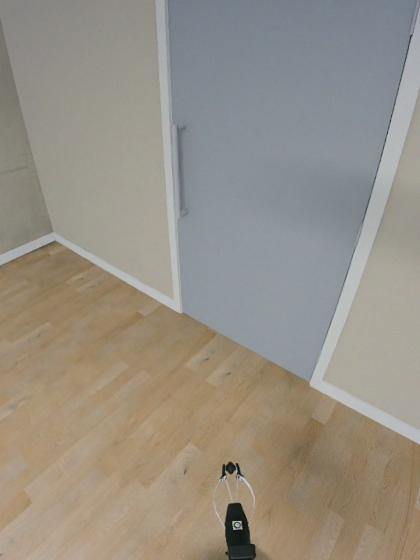

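Emit:
move --blocking false --cameras '[]' --r1 '{"base":{"rotate_rad":-0.14},"pace":"slow"}'

Emit:
wait --seconds 2 --cameras '[]'

Emit:
move --blocking false --cameras '[]' --r1 '{"base":{"translate_m":1.0},"pace":"slow","contact_limits":{"translate_m":0.8}}'

Emit:
wait --seconds 10 --cameras '[]'

Emit:
wait --seconds 3 --cameras '["r1_head_camera","r1_head_left_camera","r2_head_camera"]'

Scene clock: 450.63 s.
move: r1 moving
r1.base_odometry: x=-1.401 y=+1.159 heading=-1.449
r1.turned_by_wheels: -0.109
r1.turned_by_imu: -0.110
r1.base_tilt: forward=-1.6 right=+1.3
r1.lidar_m: 0.61 0.66 0.78 2.13 2.41 2.30 2.21 2.30 2.50 2.32 0.79 0.66
r1.base_status: rotate_rad moving
r1.joint_positions: lift_m=+1.000 arm_m=+0.000 wrist_yaw_rad=-0.002 wrist_pitch_rad=+0.002 wrist_roll_rad=+0.000 gripper_m=-0.030
r1.joint_status: not commanded
r1.measured_speeds: translate_m=+0.000 strafe_m=-0.001 rotate_rad=-0.259 lift_m=+0.000 arm_m=+0.000 wrist_yaw_rad=+0.000 wrist_pitch_rad=+0.000 wrist_roll_rad=+0.000
r1.motor_effort: lift_m=+24(24) arm_m=+4(4) wheel_0=+3(7) wheel_1=+3(6) wheel_2=+1(5)
r1.servo_current: wrist_yaw_rad=39(65) wrist_pitch_rad=39(46) wrist_roll_rad=46(59) gripper_m=39(46)
r1.hand_pose: x=+0.4590 y=-0.0881 z=+1.1772 quat_wxyz=(+1.000, +0.000, +0.001, -0.001) (m; r1's base frame)
r1.wrist_depth_mm: 410 413 410 413 410 410 413 / 415 413 413 413 413 415 413 / 415 415 415 415 413 413 413 / 415 418 415 415 418 413 415 / 418 418 418 415 413 415 415 / 418 418 415 198 415 418 418 / 418 418 183 415 172 418 421
r2: as last shown
r2.lidar_m: 1.45 2.30 3.13 1.27 1.19 3.88 1.97 1.62 1.62 1.58 1.30 1.28
r2.motor_effort: lift_m=+15(16) arm_m=-7(7) wheel_0=+2(2) wheel_1=+3(3) wheel_2=+4(4)
r2.servo_current: wrist_yaw_rad=52(59) wrist_pitch_rad=46(46) wrist_roll_rad=46(52) gripper_m=111(117)
r2.wrist_depth_mm: - - - - - - - / - - - - - - - / - - - - - - - / - - - - - - - / - - - - - - - / - - 185 198 171 - - / 1430 1366 1366 - - - -
pictures: none
No camera images: "cameras" was empty.

Scene clock: 451.17 s.
earlier move: r1 done
r1.base_odometry: x=-1.401 y=+1.159 heading=-1.479
r1.turned_by_wheels: -0.030
r1.turned_by_imu: -0.030
r1.base_tilt: forward=-1.5 right=+1.3
r1.lidar_m: 0.61 0.64 0.73 1.93 2.39 2.35 2.22 2.32 2.51 2.38 0.83 0.66
r1.base_status: done
r1.joint_positions: lift_m=+1.000 arm_m=+0.000 wrist_yaw_rad=-0.002 wrist_pitch_rad=+0.002 wrist_roll_rad=+0.000 gripper_m=-0.030
r1.joint_status: not commanded
r1.measured_speeds: all 0
r1.motor_effort: lift_m=+24(24) arm_m=+4(4) wheel_0=+4(7) wheel_1=+3(6) wheel_2=+3(5)
r1.servo_current: wrist_yaw_rad=46(65) wrist_pitch_rad=33(46) wrist_roll_rad=39(59) gripper_m=46(46)
r1.hand_pose: x=+0.4590 y=-0.0881 z=+1.1772 quat_wxyz=(+1.000, +0.000, +0.001, -0.001) (m; r1's base frame)
r1.wrist_depth_mm: 404 410 413 421 427 430 433 / 407 410 413 421 427 430 433 / 407 407 415 421 427 430 436 / 404 410 415 424 427 436 436 / 407 410 415 424 430 439 442 / 407 413 415 198 421 436 442 / 407 413 183 421 171 436 436
r2.base_odometry: x=-3.298 y=+0.079 heading=-2.272
r2.turned_by_wheels: +0.000
r2.turned_by_imu: +0.000
r2.base_tilt: forward=-0.6 right=+0.1
r2.lidar_m: 1.45 2.31 3.12 1.26 1.23 3.82 1.99 1.63 1.61 1.58 1.31 1.28
r2.base_status: not commanded
r2.joint_positions: lift_m=+0.450 arm_m=+0.000 wrist_yaw_rad=+0.003 wrist_pitch_rad=+0.001 wrist_roll_rad=-0.002 gripper_m=-0.029
r2.joint_status: not commanded
r2.measured_speeds: all 0
r2.motor_effort: lift_m=+15(16) arm_m=-7(7) wheel_0=+1(2) wheel_1=+3(3) wheel_2=+4(4)
r2.servo_current: wrist_yaw_rad=46(59) wrist_pitch_rad=39(46) wrist_roll_rad=39(59) gripper_m=104(117)
r2.hand_pose: x=+0.4597 y=-0.0867 z=+0.6281 quat_wxyz=(+1.000, -0.001, +0.001, +0.001) (m; r2's base frame)
r2.wrist_depth_mm: - - - - - - - / - - - - - - - / - - - - - - - / - - - - - - - / - - - - - - - / - - 185 198 170 - - / 1430 1336 1366 - - - -
wait: 0.53 of 2 s (r1 has come to rest)
pictures: none
No camera images: "cameras" was empty.

Scene clock: 451.67 s.
move: r1 moving
r1.base_odometry: x=-1.400 y=+1.146 heading=-1.479
r1.turned_by_wheels: +0.000
r1.turned_by_imu: +0.000
r1.base_tilt: forward=-1.5 right=+1.3
r1.lidar_m: 0.59 0.65 0.75 1.88 2.41 2.34 2.22 2.34 2.51 2.39 0.82 0.62
r1.base_status: translate_m moving
r1.joint_positions: lift_m=+1.000 arm_m=+0.000 wrist_yaw_rad=-0.002 wrist_pitch_rad=+0.002 wrist_roll_rad=+0.000 gripper_m=-0.030
r1.joint_status: not commanded
r1.measured_speeds: translate_m=+0.049 strafe_m=+0.000 rotate_rad=+0.002 lift_m=+0.000 arm_m=+0.000 wrist_yaw_rad=+0.000 wrist_pitch_rad=+0.000 wrist_roll_rad=+0.000
r1.motor_effort: lift_m=+24(24) arm_m=+4(4) wheel_0=+6(7) wheel_1=+3(5) wheel_2=-4(6)
r1.servo_current: wrist_yaw_rad=46(65) wrist_pitch_rad=39(46) wrist_roll_rad=46(65) gripper_m=46(46)
r1.contact_limits: translate_m 0.8
r1.hand_pose: x=+0.4590 y=-0.0881 z=+1.1772 quat_wxyz=(+1.000, +0.000, +0.001, -0.001) (m; r1's base frame)
r1.wrist_depth_mm: 389 399 404 404 413 421 421 / 394 397 407 410 413 421 430 / 397 402 407 410 418 418 427 / 397 402 410 413 413 421 424 / 397 404 407 410 415 427 427 / 402 407 211 198 415 427 430 / 399 402 183 415 163 427 430
r2: as last shown
r2.base_tilt: forward=-0.6 right=+0.0
r2.lidar_m: 1.46 2.36 3.11 1.28 1.21 3.89 1.96 1.63 1.60 1.58 1.28 1.26
r2.servo_current: wrist_yaw_rad=46(59) wrist_pitch_rad=33(46) wrist_roll_rad=46(65) gripper_m=111(111)
r2.wrist_depth_mm: - - - - - - - / - - - - - - - / - - - - - - - / - - - - - - - / - - - - - - - / - - 185 198 170 - - / 1430 1336 1397 - - - -
pictures: none
No camera images: "cameras" was empty.

Scene clock: 456.43 s.
earlier move: r1 limit_stop_at_tilt
r1.base_odometry: x=-1.366 y=+1.008 heading=-1.812
r1.turned_by_wheels: -0.333
r1.turned_by_imu: -0.237
r1.base_tilt: forward=-1.6 right=+1.3
r1.lidar_m: 0.49 0.46 0.56 0.84 2.27 2.66 2.37 2.36 2.76 2.41 0.90 0.59
r1.base_status: translate_m limit_stop_at_tilt (by the wheels' count: +0.150 of +1.000)
r1.joint_positions: lift_m=+1.000 arm_m=-0.001 wrist_yaw_rad=-0.001 wrist_pitch_rad=+0.003 wrist_roll_rad=+0.000 gripper_m=-0.030
r1.joint_status: not commanded
r1.measured_speeds: all 0
r1.on_its_own: the wheels are slack since a limit_stop_at_tilt; lift_m is slack since a limit_stop_at_tilt; arm_m is slack since a limit_stop_at_tilt
r1.motor_effort: lift_m=+19(24) arm_m=+1(10) wheel_0=+0(9) wheel_1=+0(10) wheel_2=+0(23)
r1.servo_current: wrist_yaw_rad=52(104) wrist_pitch_rad=46(124) wrist_roll_rad=39(72) gripper_m=46(52)
r1.contact_limits: translate_m 0.8
r1.hand_pose: x=+0.4579 y=-0.0876 z=+1.1770 quat_wxyz=(+1.000, +0.000, +0.002, +0.000) (m; r1's base frame)
r1.wrist_depth_mm: 277 290 310 327 355 379 407 / 277 291 310 330 351 379 407 / 278 293 310 330 353 379 407 / 279 294 310 332 355 382 410 / 281 294 312 330 355 387 407 / 279 294 211 200 353 382 407 / 278 287 307 327 345 392 413
r2.base_odometry: x=-3.298 y=+0.079 heading=-2.272
r2.turned_by_wheels: +0.000
r2.turned_by_imu: +0.001
r2.base_tilt: forward=-0.7 right=+0.1
r2.lidar_m: 1.45 2.33 3.10 1.26 1.20 3.92 1.99 1.62 1.60 1.58 1.28 1.28
r2.base_status: not commanded
r2.joint_positions: lift_m=+0.450 arm_m=+0.000 wrist_yaw_rad=+0.003 wrist_pitch_rad=+0.001 wrist_roll_rad=-0.002 gripper_m=-0.029
r2.joint_status: not commanded
r2.measured_speeds: all 0
r2.motor_effort: lift_m=+15(16) arm_m=-7(8) wheel_0=+1(2) wheel_1=+3(4) wheel_2=+4(4)
r2.servo_current: wrist_yaw_rad=46(59) wrist_pitch_rad=39(46) wrist_roll_rad=46(65) gripper_m=104(117)
r2.hand_pose: x=+0.4597 y=-0.0867 z=+0.6281 quat_wxyz=(+1.000, -0.001, +0.001, +0.001) (m; r2's base frame)
r2.wrist_depth_mm: - - - - - - - / - - - - - - - / - - - - - - - / - - - - - - - / - - - - - - - / - - 185 199 170 - - / 1430 1366 1366 - - - -
wait: 4.77 of 10 s (r1 has come to rest)
pictures: none
No camera images: "cameras" was empty.

not run: a stop that you did not command came earlier in this reply.

Emit:
move --blocking false --cameras '[]' --r1 '{"base":{"translate_m":-0.12},"joints":{"lift_m":0.2,"arm_m":0},"pace":"slow"}'

Emit:
wait --seconds 7 --cameras '[]'

Emit:
move --blocking false --cameras '[]' --r1 '{"base":{"rotate_rad":0.27},"pace":"slow"}'

Emit:
wait --seconds 3 --cameras '["r1_head_camera","r1_head_left_camera"]'

Scene clock: 466.80 s.
move: r1 moving
r1.base_odometry: x=-1.363 y=+1.020 heading=-1.812
r1.turned_by_wheels: +0.000
r1.turned_by_imu: +0.000
r1.base_tilt: forward=-1.6 right=+1.3
r1.lidar_m: 0.50 0.50 0.60 0.88 2.28 2.65 2.38 2.36 2.73 2.44 0.93 0.59
r1.base_status: translate_m moving
r1.joint_positions: lift_m=+0.975 arm_m=+0.000 wrist_yaw_rad=-0.001 wrist_pitch_rad=+0.003 wrist_roll_rad=+0.000 gripper_m=-0.030
r1.joint_status: lift_m moving; arm_m moving
r1.measured_speeds: translate_m=-0.048 strafe_m=+0.000 rotate_rad=+0.001 lift_m=-0.097 arm_m=+0.000 wrist_yaw_rad=+0.000 wrist_pitch_rad=+0.000 wrist_roll_rad=+0.000
r1.motor_effort: lift_m=+11(18) arm_m=+6(7) wheel_0=-5(5) wheel_1=-3(6) wheel_2=+5(7)
r1.servo_current: wrist_yaw_rad=46(59) wrist_pitch_rad=46(46) wrist_roll_rad=46(65) gripper_m=46(46)
r1.hand_pose: x=+0.4591 y=-0.0876 z=+1.1521 quat_wxyz=(+1.000, +0.000, +0.002, +0.000) (m; r1's base frame)
r1.wrist_depth_mm: 285 300 319 340 364 392 413 / 286 301 320 338 364 389 413 / 286 303 322 340 364 389 418 / 286 303 322 342 364 389 418 / 287 303 320 340 366 392 418 / 286 301 211 198 366 392 418 / 286 294 317 336 357 397 424
r2: as last shown
r2.turned_by_imu: +0.000
r2.lidar_m: 1.44 2.31 3.13 1.28 1.20 3.87 1.98 1.61 1.62 1.55 1.29 1.27
r2.motor_effort: lift_m=+15(16) arm_m=-7(7) wheel_0=+2(2) wheel_1=+3(3) wheel_2=+4(4)
r2.servo_current: wrist_yaw_rad=46(65) wrist_pitch_rad=39(46) wrist_roll_rad=39(52) gripper_m=104(117)
r2.wrist_depth_mm: - - - - - - - / - - - - - - - / - - - - - - - / - - - - - - - / - - - - - - - / - - 185 198 171 - - / 1430 1366 1366 - - - -
pictures: none
No camera images: "cameras" was empty.

Scene clock: 472.67 s.
earlier move: r1 done
r1.base_odometry: x=-1.337 y=+1.124 heading=-1.812
r1.turned_by_wheels: +0.000
r1.turned_by_imu: +0.000
r1.base_tilt: forward=-1.6 right=+1.3
r1.lidar_m: 0.58 0.60 0.65 1.09 2.26 2.61 2.28 2.27 2.60 2.46 1.14 0.70
r1.base_status: done
r1.joint_positions: lift_m=+0.200 arm_m=+0.000 wrist_yaw_rad=-0.001 wrist_pitch_rad=+0.003 wrist_roll_rad=+0.000 gripper_m=-0.030
r1.joint_status: all done
r1.measured_speeds: all 0
r1.motor_effort: lift_m=+12(18) arm_m=+4(7) wheel_0=-4(8) wheel_1=-2(7) wheel_2=+3(7)
r1.servo_current: wrist_yaw_rad=65(78) wrist_pitch_rad=39(52) wrist_roll_rad=52(65) gripper_m=46(52)
r1.hand_pose: x=+0.4591 y=-0.0876 z=+0.3777 quat_wxyz=(+1.000, +0.000, +0.002, +0.000) (m; r1's base frame)
r1.wrist_depth_mm: 375 394 421 445 477 512 484 / 379 394 418 442 480 512 488 / 375 399 424 445 477 512 492 / 382 394 421 445 477 517 504 / 377 397 424 449 484 517 500 / 375 399 211 200 480 521 504 / 379 387 183 439 176 530 504
r2.base_odometry: x=-3.298 y=+0.079 heading=-2.272
r2.turned_by_wheels: +0.000
r2.turned_by_imu: +0.001
r2.base_tilt: forward=-0.7 right=+0.1
r2.lidar_m: 1.45 2.33 3.13 1.26 1.21 3.86 1.96 1.64 1.60 1.59 1.26 1.29
r2.base_status: not commanded
r2.joint_positions: lift_m=+0.450 arm_m=+0.000 wrist_yaw_rad=+0.003 wrist_pitch_rad=+0.001 wrist_roll_rad=-0.002 gripper_m=-0.029
r2.joint_status: not commanded
r2.measured_speeds: all 0
r2.motor_effort: lift_m=+15(16) arm_m=-7(8) wheel_0=+2(2) wheel_1=+3(4) wheel_2=+4(4)
r2.servo_current: wrist_yaw_rad=46(65) wrist_pitch_rad=39(52) wrist_roll_rad=46(65) gripper_m=111(117)
r2.hand_pose: x=+0.4597 y=-0.0867 z=+0.6281 quat_wxyz=(+1.000, -0.001, +0.001, +0.001) (m; r2's base frame)
r2.wrist_depth_mm: - - - - - - - / - - - - - - - / - - - - - - - / - - - - - - - / - - - - - - - / - - 185 198 170 - - / 1397 1366 1336 - - - -
wait: 5.87 of 7 s (r1 has come to rest)
pictures: none
No camera images: "cameras" was empty.

Scene clock: 473.17 s.
move: r1 moving
r1.base_odometry: x=-1.337 y=+1.124 heading=-1.686
r1.turned_by_wheels: +0.126
r1.turned_by_imu: +0.126
r1.base_tilt: forward=-1.6 right=+1.3
r1.lidar_m: 0.61 0.61 0.66 1.37 2.26 2.47 2.24 2.29 2.67 2.46 0.93 0.67
r1.base_status: rotate_rad moving
r1.joint_positions: lift_m=+0.200 arm_m=+0.000 wrist_yaw_rad=-0.001 wrist_pitch_rad=+0.003 wrist_roll_rad=+0.000 gripper_m=-0.030
r1.joint_status: not commanded
r1.measured_speeds: translate_m=-0.001 strafe_m=+0.001 rotate_rad=+0.487 lift_m=+0.000 arm_m=+0.000 wrist_yaw_rad=+0.000 wrist_pitch_rad=+0.000 wrist_roll_rad=+0.000
r1.motor_effort: lift_m=+12(12) arm_m=+4(5) wheel_0=-6(8) wheel_1=-4(7) wheel_2=-5(7)
r1.servo_current: wrist_yaw_rad=46(65) wrist_pitch_rad=39(46) wrist_roll_rad=46(65) gripper_m=39(46)
r1.hand_pose: x=+0.4591 y=-0.0876 z=+0.3777 quat_wxyz=(+1.000, +0.000, +0.002, +0.000) (m; r1's base frame)
r1.wrist_depth_mm: 373 389 404 418 436 466 484 / 377 392 404 424 442 466 480 / 377 392 404 424 442 466 480 / 379 392 407 427 445 462 484 / 377 392 410 424 442 466 480 / 375 394 210 200 442 466 480 / 379 387 183 418 176 473 488
r2: as last shown
r2.turned_by_imu: +0.000
r2.base_tilt: forward=-0.6 right=+0.1
r2.lidar_m: 1.43 2.32 3.11 1.25 1.21 3.90 1.97 1.65 1.62 1.57 1.27 1.29
r2.motor_effort: lift_m=+15(16) arm_m=-7(7) wheel_0=+2(2) wheel_1=+3(4) wheel_2=+4(4)
r2.servo_current: wrist_yaw_rad=52(52) wrist_pitch_rad=46(46) wrist_roll_rad=46(52) gripper_m=104(117)
r2.wrist_depth_mm: - - - - - - - / - - - - - - - / - - - - - - - / - - - - - - - / - - - - - - - / - - 185 199 171 - - / 1430 1366 1336 - - - -
pictures: none
No camera images: "cameras" was empty.

Scene clock: 474.00 s.
earlier move: r1 done
r1.base_odometry: x=-1.337 y=+1.124 heading=-1.543
r1.turned_by_wheels: +0.143
r1.turned_by_imu: +0.144
r1.base_tilt: forward=-1.6 right=+1.3
r1.lidar_m: 0.60 0.62 0.78 2.07 2.34 2.35 2.24 2.38 2.56 2.21 0.80 0.64
r1.base_status: done
r1.joint_positions: lift_m=+0.200 arm_m=+0.000 wrist_yaw_rad=-0.001 wrist_pitch_rad=+0.003 wrist_roll_rad=+0.000 gripper_m=-0.030
r1.joint_status: not commanded
r1.measured_speeds: all 0
r1.motor_effort: lift_m=+12(12) arm_m=+4(5) wheel_0=-3(8) wheel_1=-3(7) wheel_2=-2(7)
r1.servo_current: wrist_yaw_rad=65(65) wrist_pitch_rad=46(52) wrist_roll_rad=33(72) gripper_m=39(46)
r1.hand_pose: x=+0.4591 y=-0.0876 z=+0.3777 quat_wxyz=(+1.000, +0.000, +0.002, +0.000) (m; r1's base frame)
r1.wrist_depth_mm: 394 392 392 394 392 397 392 / 392 394 392 392 397 392 394 / 397 397 394 397 397 397 397 / 397 397 397 397 394 397 397 / 397 397 397 397 399 397 397 / 404 402 188 198 399 397 402 / 402 402 183 399 397 399 399
r2.base_odometry: x=-3.298 y=+0.079 heading=-2.272
r2.turned_by_wheels: +0.000
r2.turned_by_imu: +0.000
r2.base_tilt: forward=-0.7 right=+0.1
r2.lidar_m: 1.45 2.33 3.14 1.22 1.21 3.88 2.00 1.62 1.61 1.59 1.27 1.28
r2.base_status: not commanded
r2.joint_positions: lift_m=+0.450 arm_m=+0.000 wrist_yaw_rad=+0.003 wrist_pitch_rad=+0.001 wrist_roll_rad=-0.002 gripper_m=-0.029
r2.joint_status: not commanded
r2.measured_speeds: all 0
r2.motor_effort: lift_m=+15(16) arm_m=-7(7) wheel_0=+2(2) wheel_1=+3(4) wheel_2=+4(4)
r2.servo_current: wrist_yaw_rad=33(52) wrist_pitch_rad=39(46) wrist_roll_rad=52(59) gripper_m=111(117)
r2.hand_pose: x=+0.4597 y=-0.0867 z=+0.6281 quat_wxyz=(+1.000, -0.001, +0.001, +0.001) (m; r2's base frame)
r2.wrist_depth_mm: - - - - - - - / - - - - - - - / - - - - - - - / - - - - - - - / - - - - - - - / - - 185 198 171 - - / 1397 1366 1397 - - - -
wait: 0.83 of 3 s (r1 has come to rest)
pictures: r1_head_camera, r1_head_left_camera
Images, in order (width x height): r1_head_camera 420x560, r1_head_left_camera 420x672.

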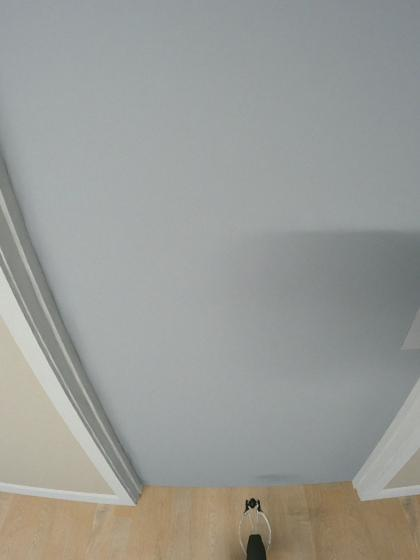

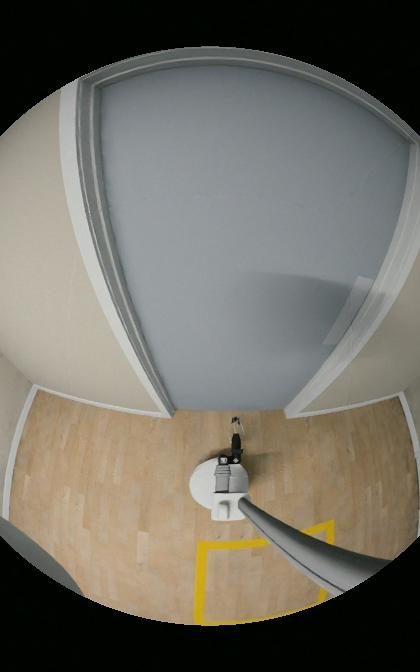

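Emit:
move --blocking false --cameras '[]' --r1 '{"base":{"strafe_m":-0.09,"translate_m":0.05},"pace":"slow"}'

Emit:
wait --seconds 3 --cameras '[]'

Emit:
move --blocking false --cameras '[]' --r1 '{"base":{"translate_m":0.95},"pace":"slow","contact_limits":{"translate_m":0.8}}'

Emit:
wait --seconds 10 --cameras '["r1_head_camera","r1_head_left_camera","r2_head_camera"]'

Scene clock: 481.50 s.
move: r1 moving
r1.base_odometry: x=-1.348 y=+1.118 heading=-1.543
r1.turned_by_wheels: +0.000
r1.turned_by_imu: +0.000
r1.base_tilt: forward=-1.6 right=+1.3
r1.lidar_m: 0.58 0.62 0.78 2.04 2.36 2.34 2.25 2.37 2.55 2.18 0.80 0.63
r1.base_status: translate_m moving; strafe_m moving
r1.joint_positions: lift_m=+0.200 arm_m=+0.000 wrist_yaw_rad=-0.001 wrist_pitch_rad=+0.003 wrist_roll_rad=+0.000 gripper_m=-0.030
r1.joint_status: not commanded
r1.measured_speeds: translate_m=+0.024 strafe_m=-0.042 rotate_rad=+0.002 lift_m=+0.000 arm_m=+0.000 wrist_yaw_rad=+0.000 wrist_pitch_rad=+0.000 wrist_roll_rad=+0.000
r1.motor_effort: lift_m=+12(12) arm_m=+4(5) wheel_0=+5(6) wheel_1=-4(7) wheel_2=-4(6)
r1.servo_current: wrist_yaw_rad=52(52) wrist_pitch_rad=46(46) wrist_roll_rad=46(59) gripper_m=46(52)
r1.hand_pose: x=+0.4591 y=-0.0876 z=+0.3777 quat_wxyz=(+1.000, +0.000, +0.002, +0.000) (m; r1's base frame)
r1.wrist_depth_mm: 387 389 389 389 389 387 389 / 389 387 387 389 389 389 392 / 389 387 392 392 392 392 387 / 389 392 392 389 392 389 389 / 394 392 389 397 392 392 392 / 394 394 211 200 392 389 394 / 392 397 183 394 394 394 392
r2: as last shown
r2.lidar_m: 1.45 2.35 3.12 1.26 1.22 3.85 1.97 1.63 1.61 1.57 1.28 1.27
r2.motor_effort: lift_m=+15(15) arm_m=-7(7) wheel_0=+2(2) wheel_1=+3(3) wheel_2=+4(4)
r2.servo_current: wrist_yaw_rad=52(52) wrist_pitch_rad=39(46) wrist_roll_rad=65(65) gripper_m=111(111)
r2.wrist_depth_mm: - - - - - - - / - - - - - - - / - - - - - - - / - - - - - - - / - - - - - - - / - - 185 199 171 - - / 1397 1397 1397 - - - -
pictures: none
No camera images: "cameras" was empty.

Scene clock: 483.30 s.
earlier move: r1 done
r1.base_odometry: x=-1.425 y=+1.072 heading=-1.543
r1.turned_by_wheels: +0.000
r1.turned_by_imu: -0.001
r1.base_tilt: forward=-1.6 right=+1.3
r1.lidar_m: 0.55 0.58 0.69 1.90 2.45 2.41 2.29 2.40 2.45 2.02 0.71 0.57
r1.base_status: done
r1.joint_positions: lift_m=+0.200 arm_m=+0.000 wrist_yaw_rad=-0.001 wrist_pitch_rad=+0.003 wrist_roll_rad=+0.000 gripper_m=-0.030
r1.joint_status: not commanded
r1.measured_speeds: all 0
r1.motor_effort: lift_m=+12(12) arm_m=+4(5) wheel_0=+4(8) wheel_1=-3(8) wheel_2=-2(6)
r1.servo_current: wrist_yaw_rad=33(65) wrist_pitch_rad=46(52) wrist_roll_rad=52(65) gripper_m=46(52)
r1.hand_pose: x=+0.4591 y=-0.0876 z=+0.3777 quat_wxyz=(+1.000, +0.000, +0.002, +0.000) (m; r1's base frame)
r1.wrist_depth_mm: 345 343 343 347 345 343 345 / 343 343 345 345 347 347 347 / 345 347 347 347 345 345 345 / 349 345 349 347 347 347 347 / 347 347 349 347 347 347 349 / 349 349 188 200 347 349 349 / 351 351 183 351 351 351 353
r2.base_odometry: x=-3.298 y=+0.079 heading=-2.272
r2.turned_by_wheels: +0.000
r2.turned_by_imu: +0.000
r2.base_tilt: forward=-0.7 right=+0.1
r2.lidar_m: 1.44 2.30 3.11 1.27 1.23 3.87 1.96 1.62 1.63 1.57 1.28 1.27
r2.base_status: not commanded
r2.joint_positions: lift_m=+0.450 arm_m=+0.000 wrist_yaw_rad=+0.003 wrist_pitch_rad=+0.001 wrist_roll_rad=-0.002 gripper_m=-0.029
r2.joint_status: not commanded
r2.measured_speeds: all 0
r2.motor_effort: lift_m=+15(16) arm_m=-7(7) wheel_0=+1(2) wheel_1=+3(4) wheel_2=+4(4)
r2.servo_current: wrist_yaw_rad=59(59) wrist_pitch_rad=39(46) wrist_roll_rad=39(65) gripper_m=117(117)
r2.hand_pose: x=+0.4597 y=-0.0867 z=+0.6281 quat_wxyz=(+1.000, -0.001, +0.001, +0.001) (m; r2's base frame)
r2.wrist_depth_mm: - - - - - - - / - - - - - - - / - - - - - - - / - - - - - - - / - - - - - - - / - - 185 199 171 - - / 1430 1366 1366 - - - -
wait: 1.80 of 3 s (r1 has come to rest)
pictures: none
No camera images: "cameras" was empty.

Scene clock: 483.80 s.
move: r1 moving
r1.base_odometry: x=-1.425 y=+1.059 heading=-1.543
r1.turned_by_wheels: +0.000
r1.turned_by_imu: +0.000
r1.base_tilt: forward=-1.6 right=+1.3
r1.lidar_m: 0.53 0.57 0.66 1.84 2.43 2.41 2.32 2.44 2.48 1.95 0.69 0.56
r1.base_status: translate_m moving
r1.joint_positions: lift_m=+0.200 arm_m=+0.000 wrist_yaw_rad=-0.001 wrist_pitch_rad=+0.003 wrist_roll_rad=+0.000 gripper_m=-0.030
r1.joint_status: not commanded
r1.measured_speeds: translate_m=+0.048 strafe_m=+0.000 rotate_rad=-0.002 lift_m=+0.000 arm_m=+0.000 wrist_yaw_rad=+0.000 wrist_pitch_rad=+0.000 wrist_roll_rad=+0.000
r1.motor_effort: lift_m=+12(12) arm_m=+4(5) wheel_0=+5(7) wheel_1=+3(5) wheel_2=-6(7)
r1.servo_current: wrist_yaw_rad=59(59) wrist_pitch_rad=39(52) wrist_roll_rad=46(65) gripper_m=46(46)
r1.contact_limits: translate_m 0.8
r1.hand_pose: x=+0.4591 y=-0.0876 z=+0.3777 quat_wxyz=(+1.000, +0.000, +0.002, +0.000) (m; r1's base frame)
r1.wrist_depth_mm: 332 332 334 334 334 332 334 / 336 336 336 334 334 336 336 / 334 336 334 334 334 336 336 / 336 338 336 336 338 336 338 / 338 338 338 338 336 336 338 / 338 340 211 199 338 338 338 / 340 340 340 338 338 338 340
r2: as last shown
r2.base_tilt: forward=-0.7 right=+0.0
r2.lidar_m: 1.45 2.32 3.12 1.26 1.21 3.87 1.95 1.61 1.58 1.57 1.29 1.28
r2.motor_effort: lift_m=+15(16) arm_m=-7(7) wheel_0=+2(2) wheel_1=+3(3) wheel_2=+4(4)
r2.servo_current: wrist_yaw_rad=26(59) wrist_pitch_rad=39(46) wrist_roll_rad=46(59) gripper_m=104(117)
r2.wrist_depth_mm: - - - - - - - / - - - - - - - / - - - - - - - / - - - - - - - / - - - - - - - / - - 185 198 171 - - / 1430 1397 1366 - - - -
pictures: none
No camera images: "cameras" was empty.

Scene clock: 493.80 s.
earlier move: r1 moving
r1.base_odometry: x=-1.400 y=+0.122 heading=-1.542
r1.turned_by_wheels: +0.000
r1.turned_by_imu: -0.001
r1.base_tilt: forward=-1.6 right=+1.3
r1.lidar_m: 0.25 0.25 - 0.25 0.30 3.37 3.30 3.38 0.59 1.19 2.47 3.35
r1.base_status: translate_m moving
r1.joint_positions: lift_m=+0.200 arm_m=+0.000 wrist_yaw_rad=-0.003 wrist_pitch_rad=+0.002 wrist_roll_rad=+0.000 gripper_m=-0.030
r1.joint_status: not commanded
r1.measured_speeds: translate_m=+0.001 strafe_m=+0.000 rotate_rad=+0.000 lift_m=+0.000 arm_m=+0.000 wrist_yaw_rad=+0.000 wrist_pitch_rad=+0.000 wrist_roll_rad=+0.000
r1.motor_effort: lift_m=+13(13) arm_m=+5(16) wheel_0=+3(18) wheel_1=+11(17) wheel_2=-7(27)
r1.servo_current: wrist_yaw_rad=39(111) wrist_pitch_rad=39(52) wrist_roll_rad=33(65) gripper_m=39(52)
r1.contact_limits: translate_m 0.8
r1.hand_pose: x=+0.4590 y=-0.0882 z=+0.3781 quat_wxyz=(+1.000, +0.000, +0.001, -0.001) (m; r1's base frame)
r1.wrist_depth_mm: 156 187 240 - - - - / 153 187 241 - - - - / 157 188 242 - - - - / 154 188 242 - - - - / 153 189 241 1921 - - - / 153 188 215 198 1397 1366 1336 / 157 171 222 179 156 976 976
r2.base_odometry: x=-3.298 y=+0.079 heading=-2.272
r2.turned_by_wheels: +0.000
r2.turned_by_imu: +0.001
r2.base_tilt: forward=-0.7 right=+0.1
r2.lidar_m: 0.87 0.85 3.13 1.27 1.21 3.86 1.98 1.63 1.62 1.57 1.30 1.09
r2.base_status: not commanded
r2.joint_positions: lift_m=+0.450 arm_m=+0.000 wrist_yaw_rad=+0.003 wrist_pitch_rad=+0.001 wrist_roll_rad=-0.002 gripper_m=-0.029
r2.joint_status: not commanded
r2.measured_speeds: all 0
r2.motor_effort: lift_m=+15(16) arm_m=-7(8) wheel_0=+2(2) wheel_1=+3(4) wheel_2=+4(4)
r2.servo_current: wrist_yaw_rad=46(65) wrist_pitch_rad=33(46) wrist_roll_rad=52(59) gripper_m=111(124)
r2.hand_pose: x=+0.4597 y=-0.0867 z=+0.6281 quat_wxyz=(+1.000, -0.001, +0.001, +0.001) (m; r2's base frame)
r2.wrist_depth_mm: - - - - - - - / - 564 - - - - - / - - - - - - - / - - - - - - - / - - - - - - - / - - 182 198 171 - - / 1430 - - - - - -
wait: 10.00 s; no rest
pictures: r1_head_camera, r1_head_left_camera, r2_head_camera
Images, in order (width x height): r1_head_camera 420x560, r1_head_left_camera 420x672, r2_head_camera 420x560.

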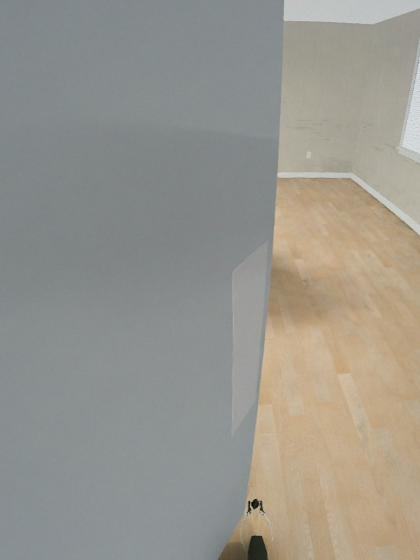

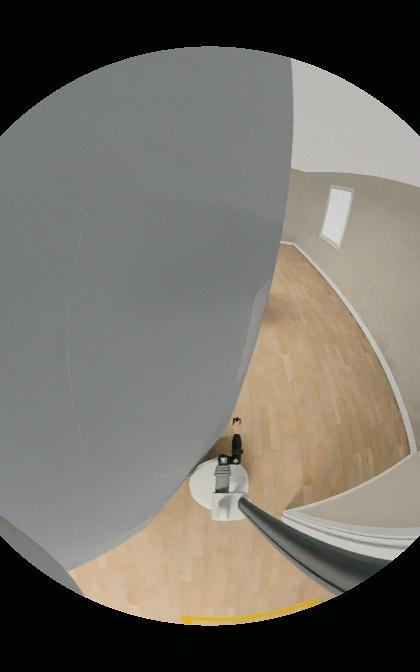

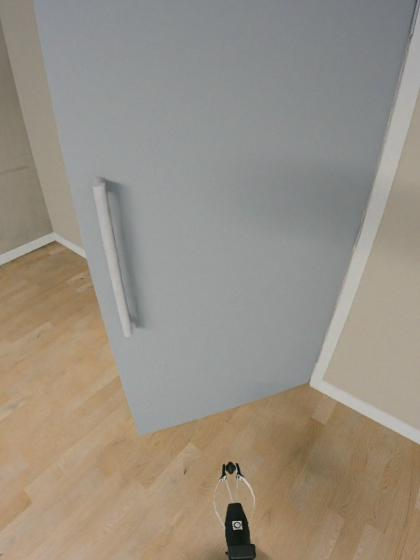

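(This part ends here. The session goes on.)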